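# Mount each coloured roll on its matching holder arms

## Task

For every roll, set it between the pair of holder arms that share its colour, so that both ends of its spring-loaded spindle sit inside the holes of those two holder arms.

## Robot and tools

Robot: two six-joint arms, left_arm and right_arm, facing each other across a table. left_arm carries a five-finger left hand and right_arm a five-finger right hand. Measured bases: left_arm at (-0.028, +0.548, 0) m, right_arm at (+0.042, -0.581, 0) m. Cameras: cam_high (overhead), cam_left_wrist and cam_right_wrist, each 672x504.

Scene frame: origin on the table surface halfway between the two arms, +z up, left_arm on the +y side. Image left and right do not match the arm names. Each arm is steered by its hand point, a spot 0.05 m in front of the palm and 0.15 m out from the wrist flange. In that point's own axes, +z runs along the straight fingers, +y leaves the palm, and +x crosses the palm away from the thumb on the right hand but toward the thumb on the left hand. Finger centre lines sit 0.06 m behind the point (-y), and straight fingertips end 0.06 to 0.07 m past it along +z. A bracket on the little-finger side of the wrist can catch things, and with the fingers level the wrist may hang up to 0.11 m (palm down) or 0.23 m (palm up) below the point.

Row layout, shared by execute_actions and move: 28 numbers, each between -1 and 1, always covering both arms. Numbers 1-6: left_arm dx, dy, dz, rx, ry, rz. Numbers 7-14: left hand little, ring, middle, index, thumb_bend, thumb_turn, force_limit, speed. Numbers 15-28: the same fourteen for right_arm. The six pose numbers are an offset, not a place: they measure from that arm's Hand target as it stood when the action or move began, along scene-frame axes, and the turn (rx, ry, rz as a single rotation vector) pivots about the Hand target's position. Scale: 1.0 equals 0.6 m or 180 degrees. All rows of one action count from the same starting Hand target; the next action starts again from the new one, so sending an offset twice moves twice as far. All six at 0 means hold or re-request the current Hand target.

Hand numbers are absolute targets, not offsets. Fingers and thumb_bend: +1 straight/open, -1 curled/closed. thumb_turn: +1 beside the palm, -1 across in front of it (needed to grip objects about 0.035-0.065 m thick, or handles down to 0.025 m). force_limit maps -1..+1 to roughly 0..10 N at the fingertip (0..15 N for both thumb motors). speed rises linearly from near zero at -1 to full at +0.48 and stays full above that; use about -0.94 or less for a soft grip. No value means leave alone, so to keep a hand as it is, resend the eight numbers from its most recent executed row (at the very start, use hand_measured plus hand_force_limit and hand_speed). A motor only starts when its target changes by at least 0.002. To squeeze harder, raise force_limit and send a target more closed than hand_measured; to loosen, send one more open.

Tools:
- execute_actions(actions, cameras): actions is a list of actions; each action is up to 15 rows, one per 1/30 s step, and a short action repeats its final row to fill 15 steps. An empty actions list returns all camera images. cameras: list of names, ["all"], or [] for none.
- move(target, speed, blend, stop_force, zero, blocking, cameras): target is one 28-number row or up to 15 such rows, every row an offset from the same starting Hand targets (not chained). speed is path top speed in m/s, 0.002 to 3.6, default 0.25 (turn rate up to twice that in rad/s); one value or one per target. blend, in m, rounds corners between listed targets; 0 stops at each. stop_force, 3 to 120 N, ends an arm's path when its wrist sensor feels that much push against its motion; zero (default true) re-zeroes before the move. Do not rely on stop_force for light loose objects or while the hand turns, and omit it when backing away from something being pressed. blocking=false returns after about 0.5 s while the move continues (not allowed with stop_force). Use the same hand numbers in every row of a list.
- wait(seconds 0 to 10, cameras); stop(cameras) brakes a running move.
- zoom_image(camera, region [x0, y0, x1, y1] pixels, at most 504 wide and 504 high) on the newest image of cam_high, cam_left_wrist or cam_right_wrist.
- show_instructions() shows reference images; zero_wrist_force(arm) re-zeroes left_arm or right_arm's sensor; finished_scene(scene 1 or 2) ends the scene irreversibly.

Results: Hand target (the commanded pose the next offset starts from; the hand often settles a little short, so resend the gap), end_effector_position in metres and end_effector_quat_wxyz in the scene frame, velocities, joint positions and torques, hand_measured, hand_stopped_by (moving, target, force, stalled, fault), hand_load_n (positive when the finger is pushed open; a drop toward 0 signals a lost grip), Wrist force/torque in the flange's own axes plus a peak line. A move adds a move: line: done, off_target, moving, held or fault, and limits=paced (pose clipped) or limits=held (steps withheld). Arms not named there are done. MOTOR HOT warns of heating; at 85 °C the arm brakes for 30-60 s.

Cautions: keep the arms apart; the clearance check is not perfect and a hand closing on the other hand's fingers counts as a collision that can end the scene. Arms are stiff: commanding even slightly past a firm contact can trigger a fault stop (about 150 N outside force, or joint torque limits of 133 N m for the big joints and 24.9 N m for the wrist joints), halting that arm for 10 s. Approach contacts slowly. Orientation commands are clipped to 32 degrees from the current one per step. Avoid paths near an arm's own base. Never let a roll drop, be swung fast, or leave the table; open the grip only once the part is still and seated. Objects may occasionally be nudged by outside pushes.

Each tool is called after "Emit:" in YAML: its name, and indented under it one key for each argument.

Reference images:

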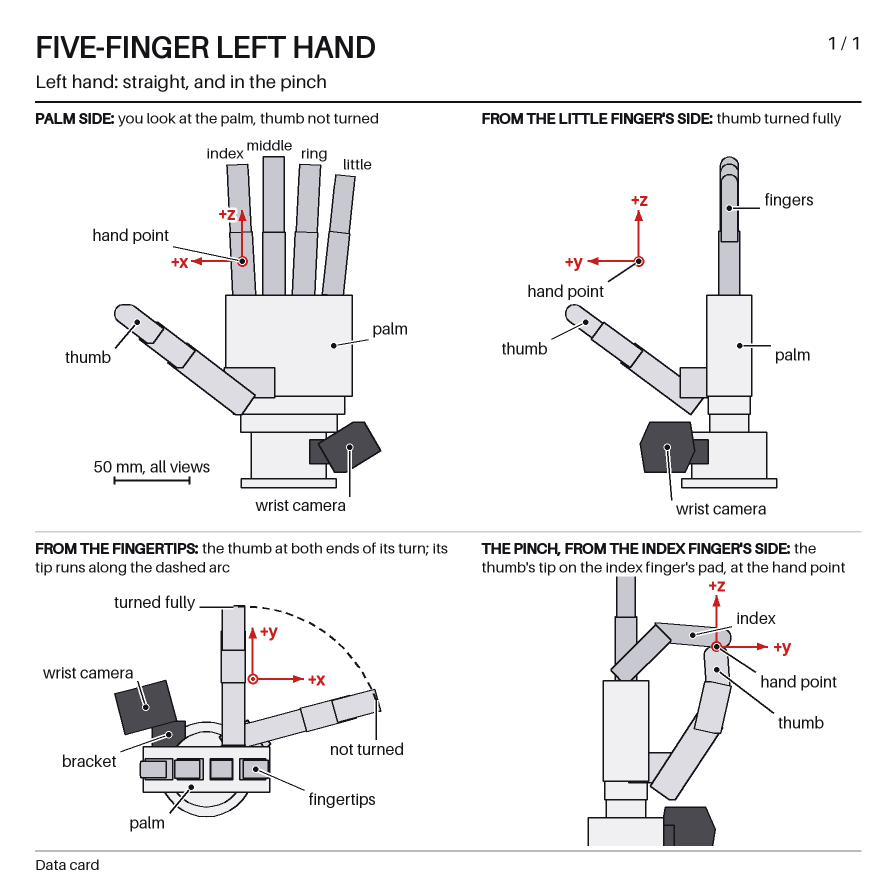

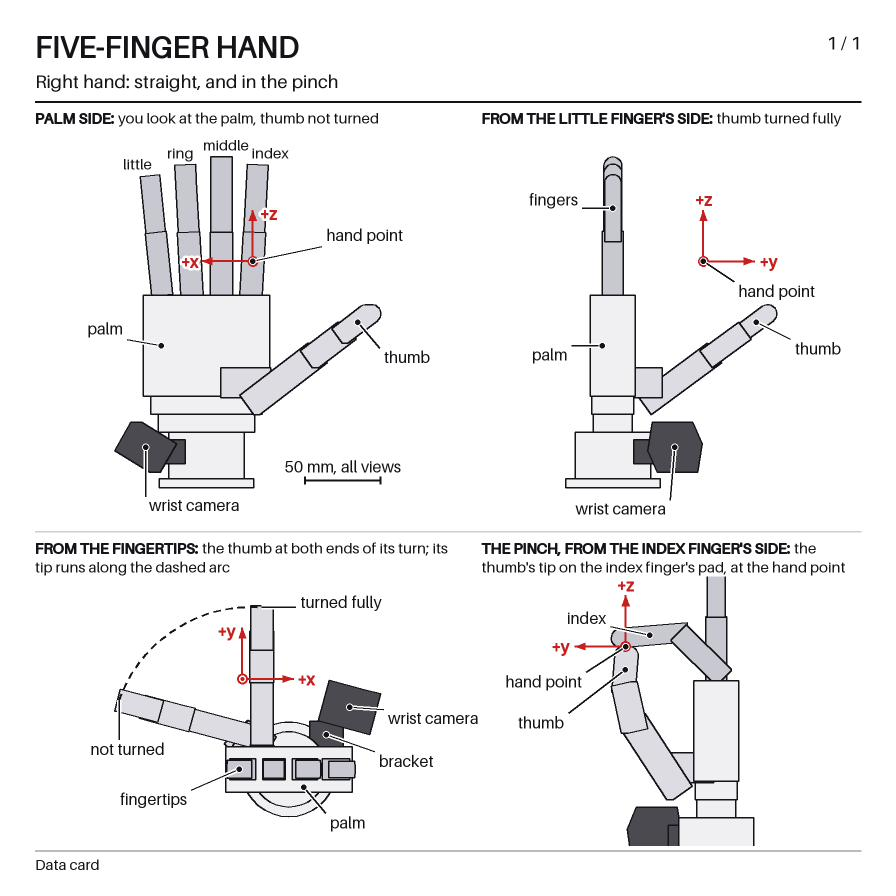

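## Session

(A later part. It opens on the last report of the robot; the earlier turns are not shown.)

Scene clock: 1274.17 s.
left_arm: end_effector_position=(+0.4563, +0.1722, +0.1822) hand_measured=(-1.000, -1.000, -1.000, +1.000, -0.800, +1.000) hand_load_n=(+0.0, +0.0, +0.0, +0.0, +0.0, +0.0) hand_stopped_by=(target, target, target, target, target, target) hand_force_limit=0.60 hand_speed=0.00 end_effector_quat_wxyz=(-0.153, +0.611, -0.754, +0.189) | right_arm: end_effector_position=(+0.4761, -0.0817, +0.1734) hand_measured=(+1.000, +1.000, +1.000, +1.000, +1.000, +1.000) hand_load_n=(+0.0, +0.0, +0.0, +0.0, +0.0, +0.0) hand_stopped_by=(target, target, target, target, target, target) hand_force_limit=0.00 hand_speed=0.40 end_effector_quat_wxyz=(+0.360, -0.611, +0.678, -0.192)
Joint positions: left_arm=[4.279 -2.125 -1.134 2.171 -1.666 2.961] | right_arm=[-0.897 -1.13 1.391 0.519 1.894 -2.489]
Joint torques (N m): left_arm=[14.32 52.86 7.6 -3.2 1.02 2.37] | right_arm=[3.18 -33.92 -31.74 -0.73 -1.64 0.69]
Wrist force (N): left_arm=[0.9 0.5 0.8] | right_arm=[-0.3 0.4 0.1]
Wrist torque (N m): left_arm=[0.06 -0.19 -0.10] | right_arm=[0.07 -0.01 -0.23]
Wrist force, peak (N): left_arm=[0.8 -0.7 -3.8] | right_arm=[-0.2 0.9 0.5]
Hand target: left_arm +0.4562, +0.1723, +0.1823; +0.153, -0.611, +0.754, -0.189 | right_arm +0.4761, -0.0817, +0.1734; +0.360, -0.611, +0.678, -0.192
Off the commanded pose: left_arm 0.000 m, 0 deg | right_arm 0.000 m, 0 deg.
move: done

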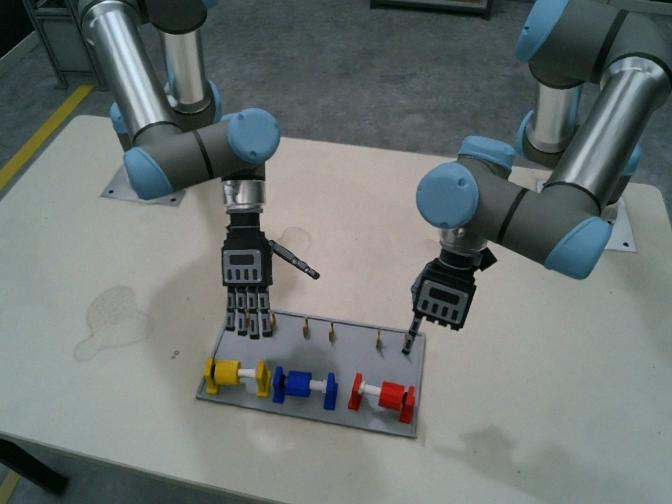

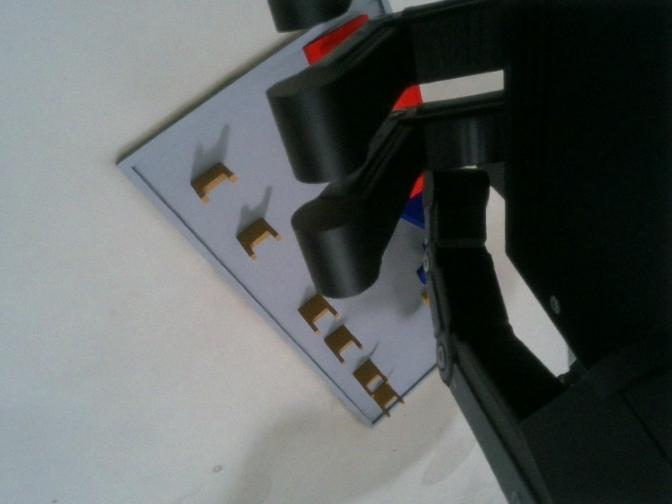

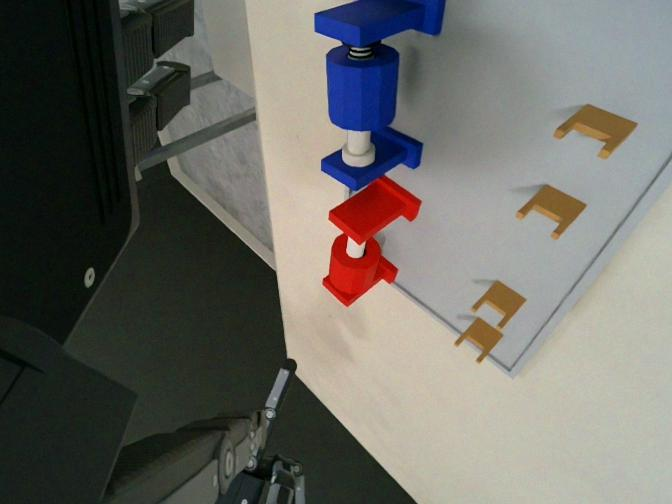

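Emit:
zoom_image:
  camera: "cam_high"
  region: [340, 360, 430, 428]

Emit:
zoom_image:
  camera: "cam_high"
  region: [260, 355, 350, 423]

Emit:
zoom_image:
  camera: "cam_right_wrist"
  region: [310, 170, 410, 310]

Scaled by 5.600 from the camera's 672x504 image, which has a finer 960x720 frame.

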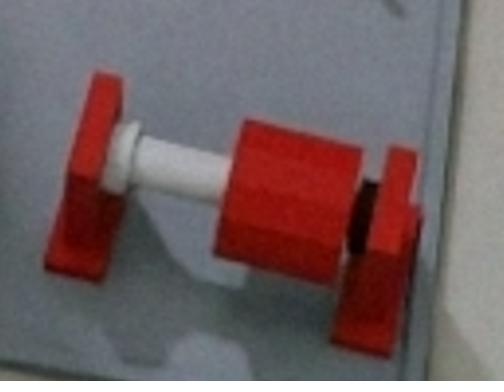

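Scaled by 5.600 from the camera's 672x504 image, which has a finer 960x720 frame.

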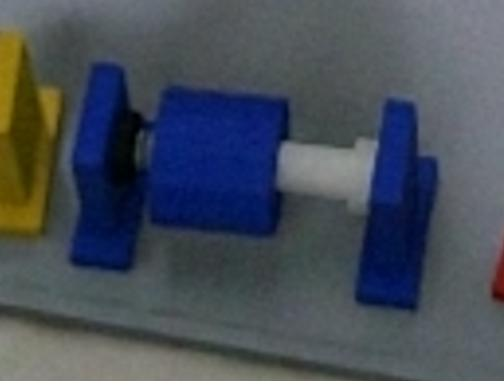

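Scaled by 3.600 from the camera's 672x504 image, which has a finer 960x720 frame.

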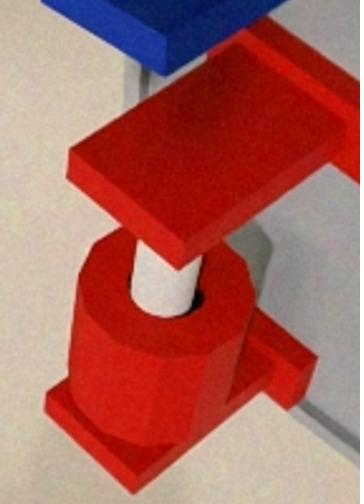

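Emit:
move:
  target: [0.1122,0.0357,-0.0438,0.0226,-0.1033,0.0282,-1,-1,1,1,1,1,0.6,0,0,0,0,0,0,0,1,1,1,1,1,1,0,0.4]
  speed: 0.12
  cameras: ["cam_left_wrist"]

Emit:
zoom_image:
  camera: "cam_left_wrist"
  region: [200, 140, 420, 360]

Scene clock: 1277.50 s.
left_arm: end_effector_position=(+0.5235, +0.1937, +0.1561) hand_measured=(-1.000, -1.000, +1.000, +1.000, +1.000, +1.000) hand_load_n=(+0.0, +0.0, +0.0, +0.0, +0.0, +0.0) hand_stopped_by=(target, target, target, target, target, target) hand_force_limit=0.60 hand_speed=0.00 end_effector_quat_wxyz=(-0.302, +0.599, -0.698, +0.251) | right_arm: end_effector_position=(+0.4761, -0.0817, +0.1734) hand_measured=(+1.000, +1.000, +1.000, +1.000, +1.000, +1.000) hand_load_n=(+0.0, +0.0, +0.0, +0.0, +0.0, +0.0) hand_stopped_by=(target, target, target, target, target, target) hand_force_limit=0.00 hand_speed=0.40 end_effector_quat_wxyz=(+0.360, -0.611, +0.678, -0.192)
Joint positions: left_arm=[4.263 -2.083 -1.288 2.556 -1.887 2.991] | right_arm=[-0.897 -1.13 1.391 0.519 1.894 -2.489]
Joint torques (N m): left_arm=[-13.11 51.77 7.39 0.93 -1.98 2.52] | right_arm=[0.67 -32.57 -32.08 -0.45 -1.59 0.68]
Wrist force (N): left_arm=[1.1 0.4 0.7] | right_arm=[-0.2 0.1 0.2]
Wrist torque (N m): left_arm=[0.01 -0.26 -0.17] | right_arm=[0.01 -0.03 -0.24]
Wrist force, peak (N): left_arm=[1.2 0.7 0.9] | right_arm=[-0.5 0.8 0.3]
Hand target: left_arm +0.5235, +0.1937, +0.1560; +0.302, -0.599, +0.698, -0.251 | right_arm +0.4761, -0.0817, +0.1734; +0.360, -0.611, +0.678, -0.192
Off the commanded pose: left_arm 0.000 m, 0 deg | right_arm 0.000 m, 0 deg.
move: done
Images, in order (width x height): cam_left_wrist 672x504.

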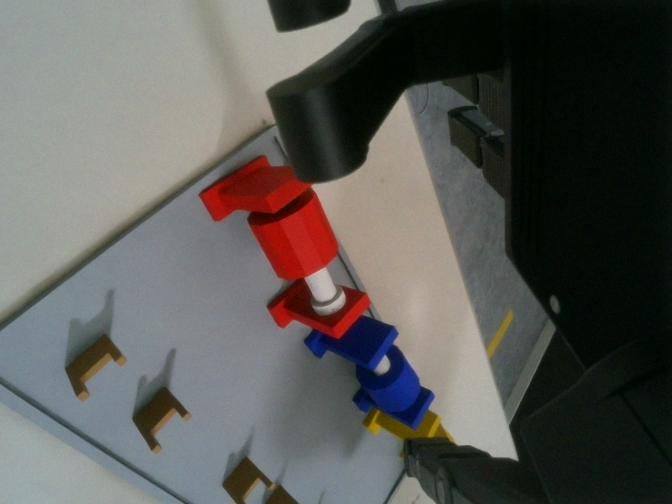

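Scaled by 2.291 from the camera's 672x504 image, which has a finer 960x720 frame.

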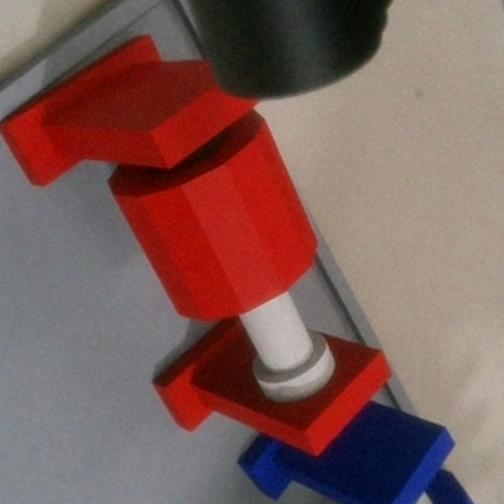

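Emit:
zoom_image:
  camera: "cam_left_wrist"
  region: [220, 140, 340, 240]

Emit:
zoom_image:
  camera: "cam_high"
  region: [385, 370, 430, 425]

Scaled by 4.200 from the camera's 672x504 image, which has a finer 960x720 frame.

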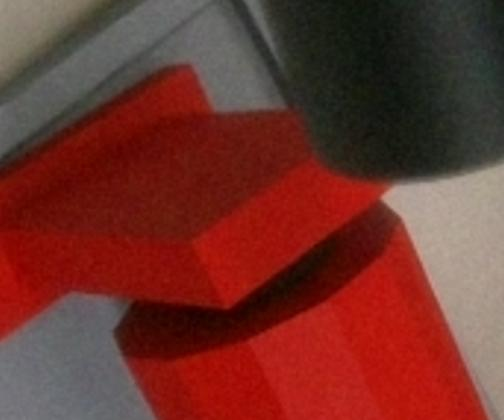

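This scene's latest camera images include none from cam_high. They are from: cam_left_wrist. cam_high's image comes with the result of a call that names it in "cameras".

Emit:
execute_actions:
  actions: []
  cameras: ["cam_high"]

Emit:
zoom_image:
  camera: "cam_high"
  region: [385, 370, 430, 425]

Emit:
zoom_image:
  camera: "cam_high"
  region: [262, 362, 307, 417]

Scene clock: 1278.10 s.
left_arm: end_effector_position=(+0.5235, +0.1937, +0.1561) hand_measured=(-1.000, -1.000, +1.000, +1.000, +1.000, +1.000) hand_load_n=(+0.0, +0.0, +0.0, +0.0, +0.0, -0.5) hand_stopped_by=(target, target, target, target, target, target) hand_force_limit=0.60 hand_speed=0.00 end_effector_quat_wxyz=(-0.302, +0.599, -0.698, +0.251) | right_arm: end_effector_position=(+0.4761, -0.0817, +0.1734) hand_measured=(+1.000, +1.000, +1.000, +1.000, +1.000, +1.000) hand_load_n=(+0.0, +0.0, +0.0, +0.0, +0.0, +0.0) hand_stopped_by=(target, target, target, target, target, target) hand_force_limit=0.00 hand_speed=0.40 end_effector_quat_wxyz=(+0.360, -0.611, +0.678, -0.192)
Joint positions: left_arm=[4.263 -2.083 -1.288 2.556 -1.887 2.991] | right_arm=[-0.897 -1.13 1.391 0.519 1.894 -2.489]
Joint velocities: within noise
Joint torques (N m): left_arm=[-13.04 51.86 7.85 0.67 -1.88 2.42] | right_arm=[0.51 -32.49 -31.8 -0.51 -1.75 0.46]
Wrist force (N): left_arm=[1.2 0.4 0.6] | right_arm=[-0.3 0.4 0.5]
Wrist torque (N m): left_arm=[0.03 -0.27 -0.17] | right_arm=[0.06 -0.02 -0.23]
Wrist force, peak (N): left_arm=[1.3 0.6 0.4] | right_arm=[-0.4 0.7 0.5]
Hand target: left_arm +0.5235, +0.1937, +0.1560; +0.302, -0.599, +0.698, -0.251 | right_arm +0.4761, -0.0817, +0.1734; +0.360, -0.611, +0.678, -0.192
Off the commanded pose: left_arm 0.000 m, 0 deg | right_arm 0.000 m, 0 deg.
Images, in order (width x height): cam_high 672x504.

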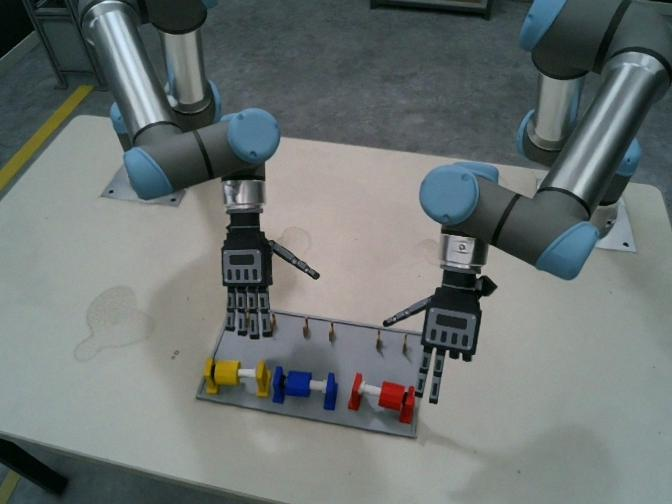

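Scaled by 9.164 from the camera's 672x504 image, which has a finer 960x720 frame.

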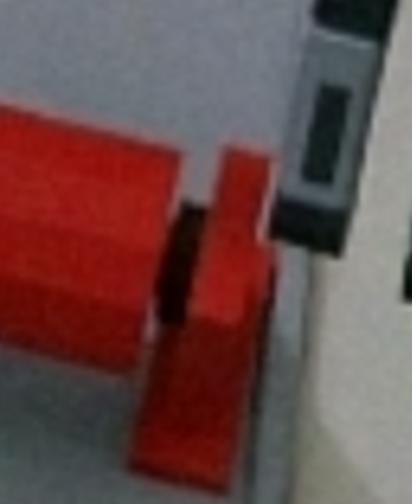

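Scaled by 9.164 from the camera's 672x504 image, which has a finer 960x720 frame.

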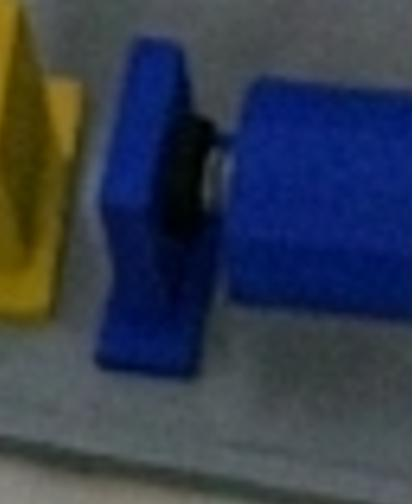

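Emit:
move:
  target: [-0.1,0.1,0.15,0,0,0,-1,-1,1,1,1,1,0.6,0,-0.05,-0.1,0.05,0,0,0,1,1,1,1,1,1,0,0.4]
  speed: 0.2
  cameras: ["cam_high"]

Emit:
zoom_image:
  camera: "cam_high"
  region: [195, 345, 315, 425]

Emit:
zoom_image:
  camera: "cam_high"
  region: [315, 355, 435, 435]

Scene clock: 1283.40 s.
left_arm: end_effector_position=(+0.4636, +0.2536, +0.2460) hand_measured=(-1.000, -1.000, +1.000, +1.000, +1.000, +1.000) hand_load_n=(+0.0, +0.0, +0.0, +0.0, +0.0, -0.5) hand_stopped_by=(target, target, target, target, target, target) hand_force_limit=0.60 hand_speed=0.00 end_effector_quat_wxyz=(-0.302, +0.599, -0.698, +0.251) | right_arm: end_effector_position=(+0.4461, -0.1417, +0.2034) hand_measured=(+1.000, +1.000, +1.000, +1.000, +1.000, +1.000) hand_load_n=(+0.0, -0.5, +0.0, +0.0, +0.0, +0.0) hand_stopped_by=(target, target, target, target, target, target) hand_force_limit=0.00 hand_speed=0.40 end_effector_quat_wxyz=(+0.360, -0.611, +0.678, -0.192)
Joint positions: left_arm=[4.331 -1.835 -1.402 2.438 -1.84 3.042] | right_arm=[-0.962 -1.308 1.556 0.518 1.848 -2.536]
Joint torques (N m): left_arm=[13.39 42.85 8.81 -2.48 1.1 2.3] | right_arm=[-7.88 -37.1 -4.71 2.03 -1.83 -1.71]
Wrist force (N): left_arm=[0.3 0.6 0.6] | right_arm=[0.0 0.5 0.6]
Wrist torque (N m): left_arm=[0.13 -0.14 -0.21] | right_arm=[0.07 -0.05 -0.10]
Wrist force, peak (N): left_arm=[1.9 0.7 1.3] | right_arm=[-0.6 0.7 0.9]
Hand target: left_arm +0.4635, +0.2537, +0.2460; +0.302, -0.599, +0.698, -0.251 | right_arm +0.4461, -0.1417, +0.2034; +0.360, -0.611, +0.678, -0.192
Off the commanded pose: left_arm 0.000 m, 0 deg | right_arm 0.000 m, 0 deg.
move: done
Images, in order (width x height): cam_high 672x504.

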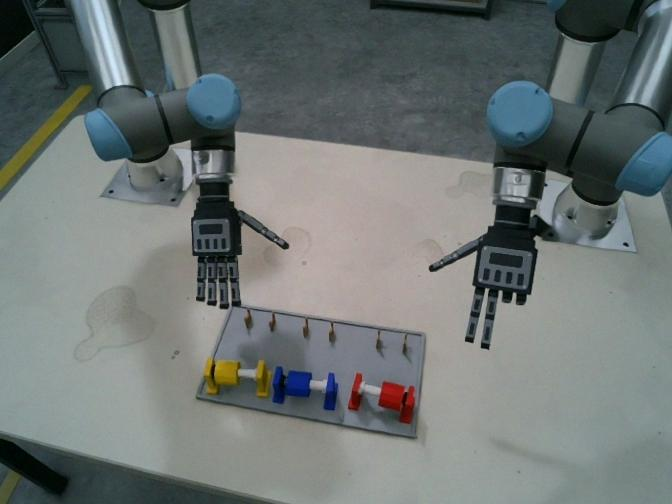

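Scaled by 4.200 from the camera's 672x504 image, which has a finer 960x720 frame.

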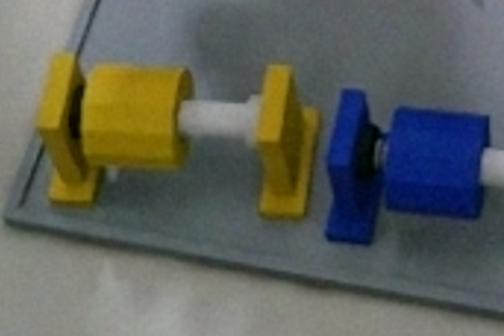

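Scaled by 4.200 from the camera's 672x504 image, which has a finer 960x720 frame.

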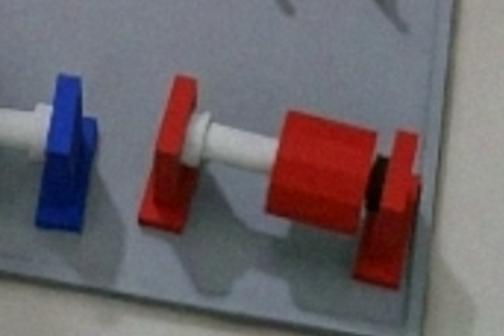

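Emit:
finished_scene:
  scene: 1

The scene is finished: the task was done.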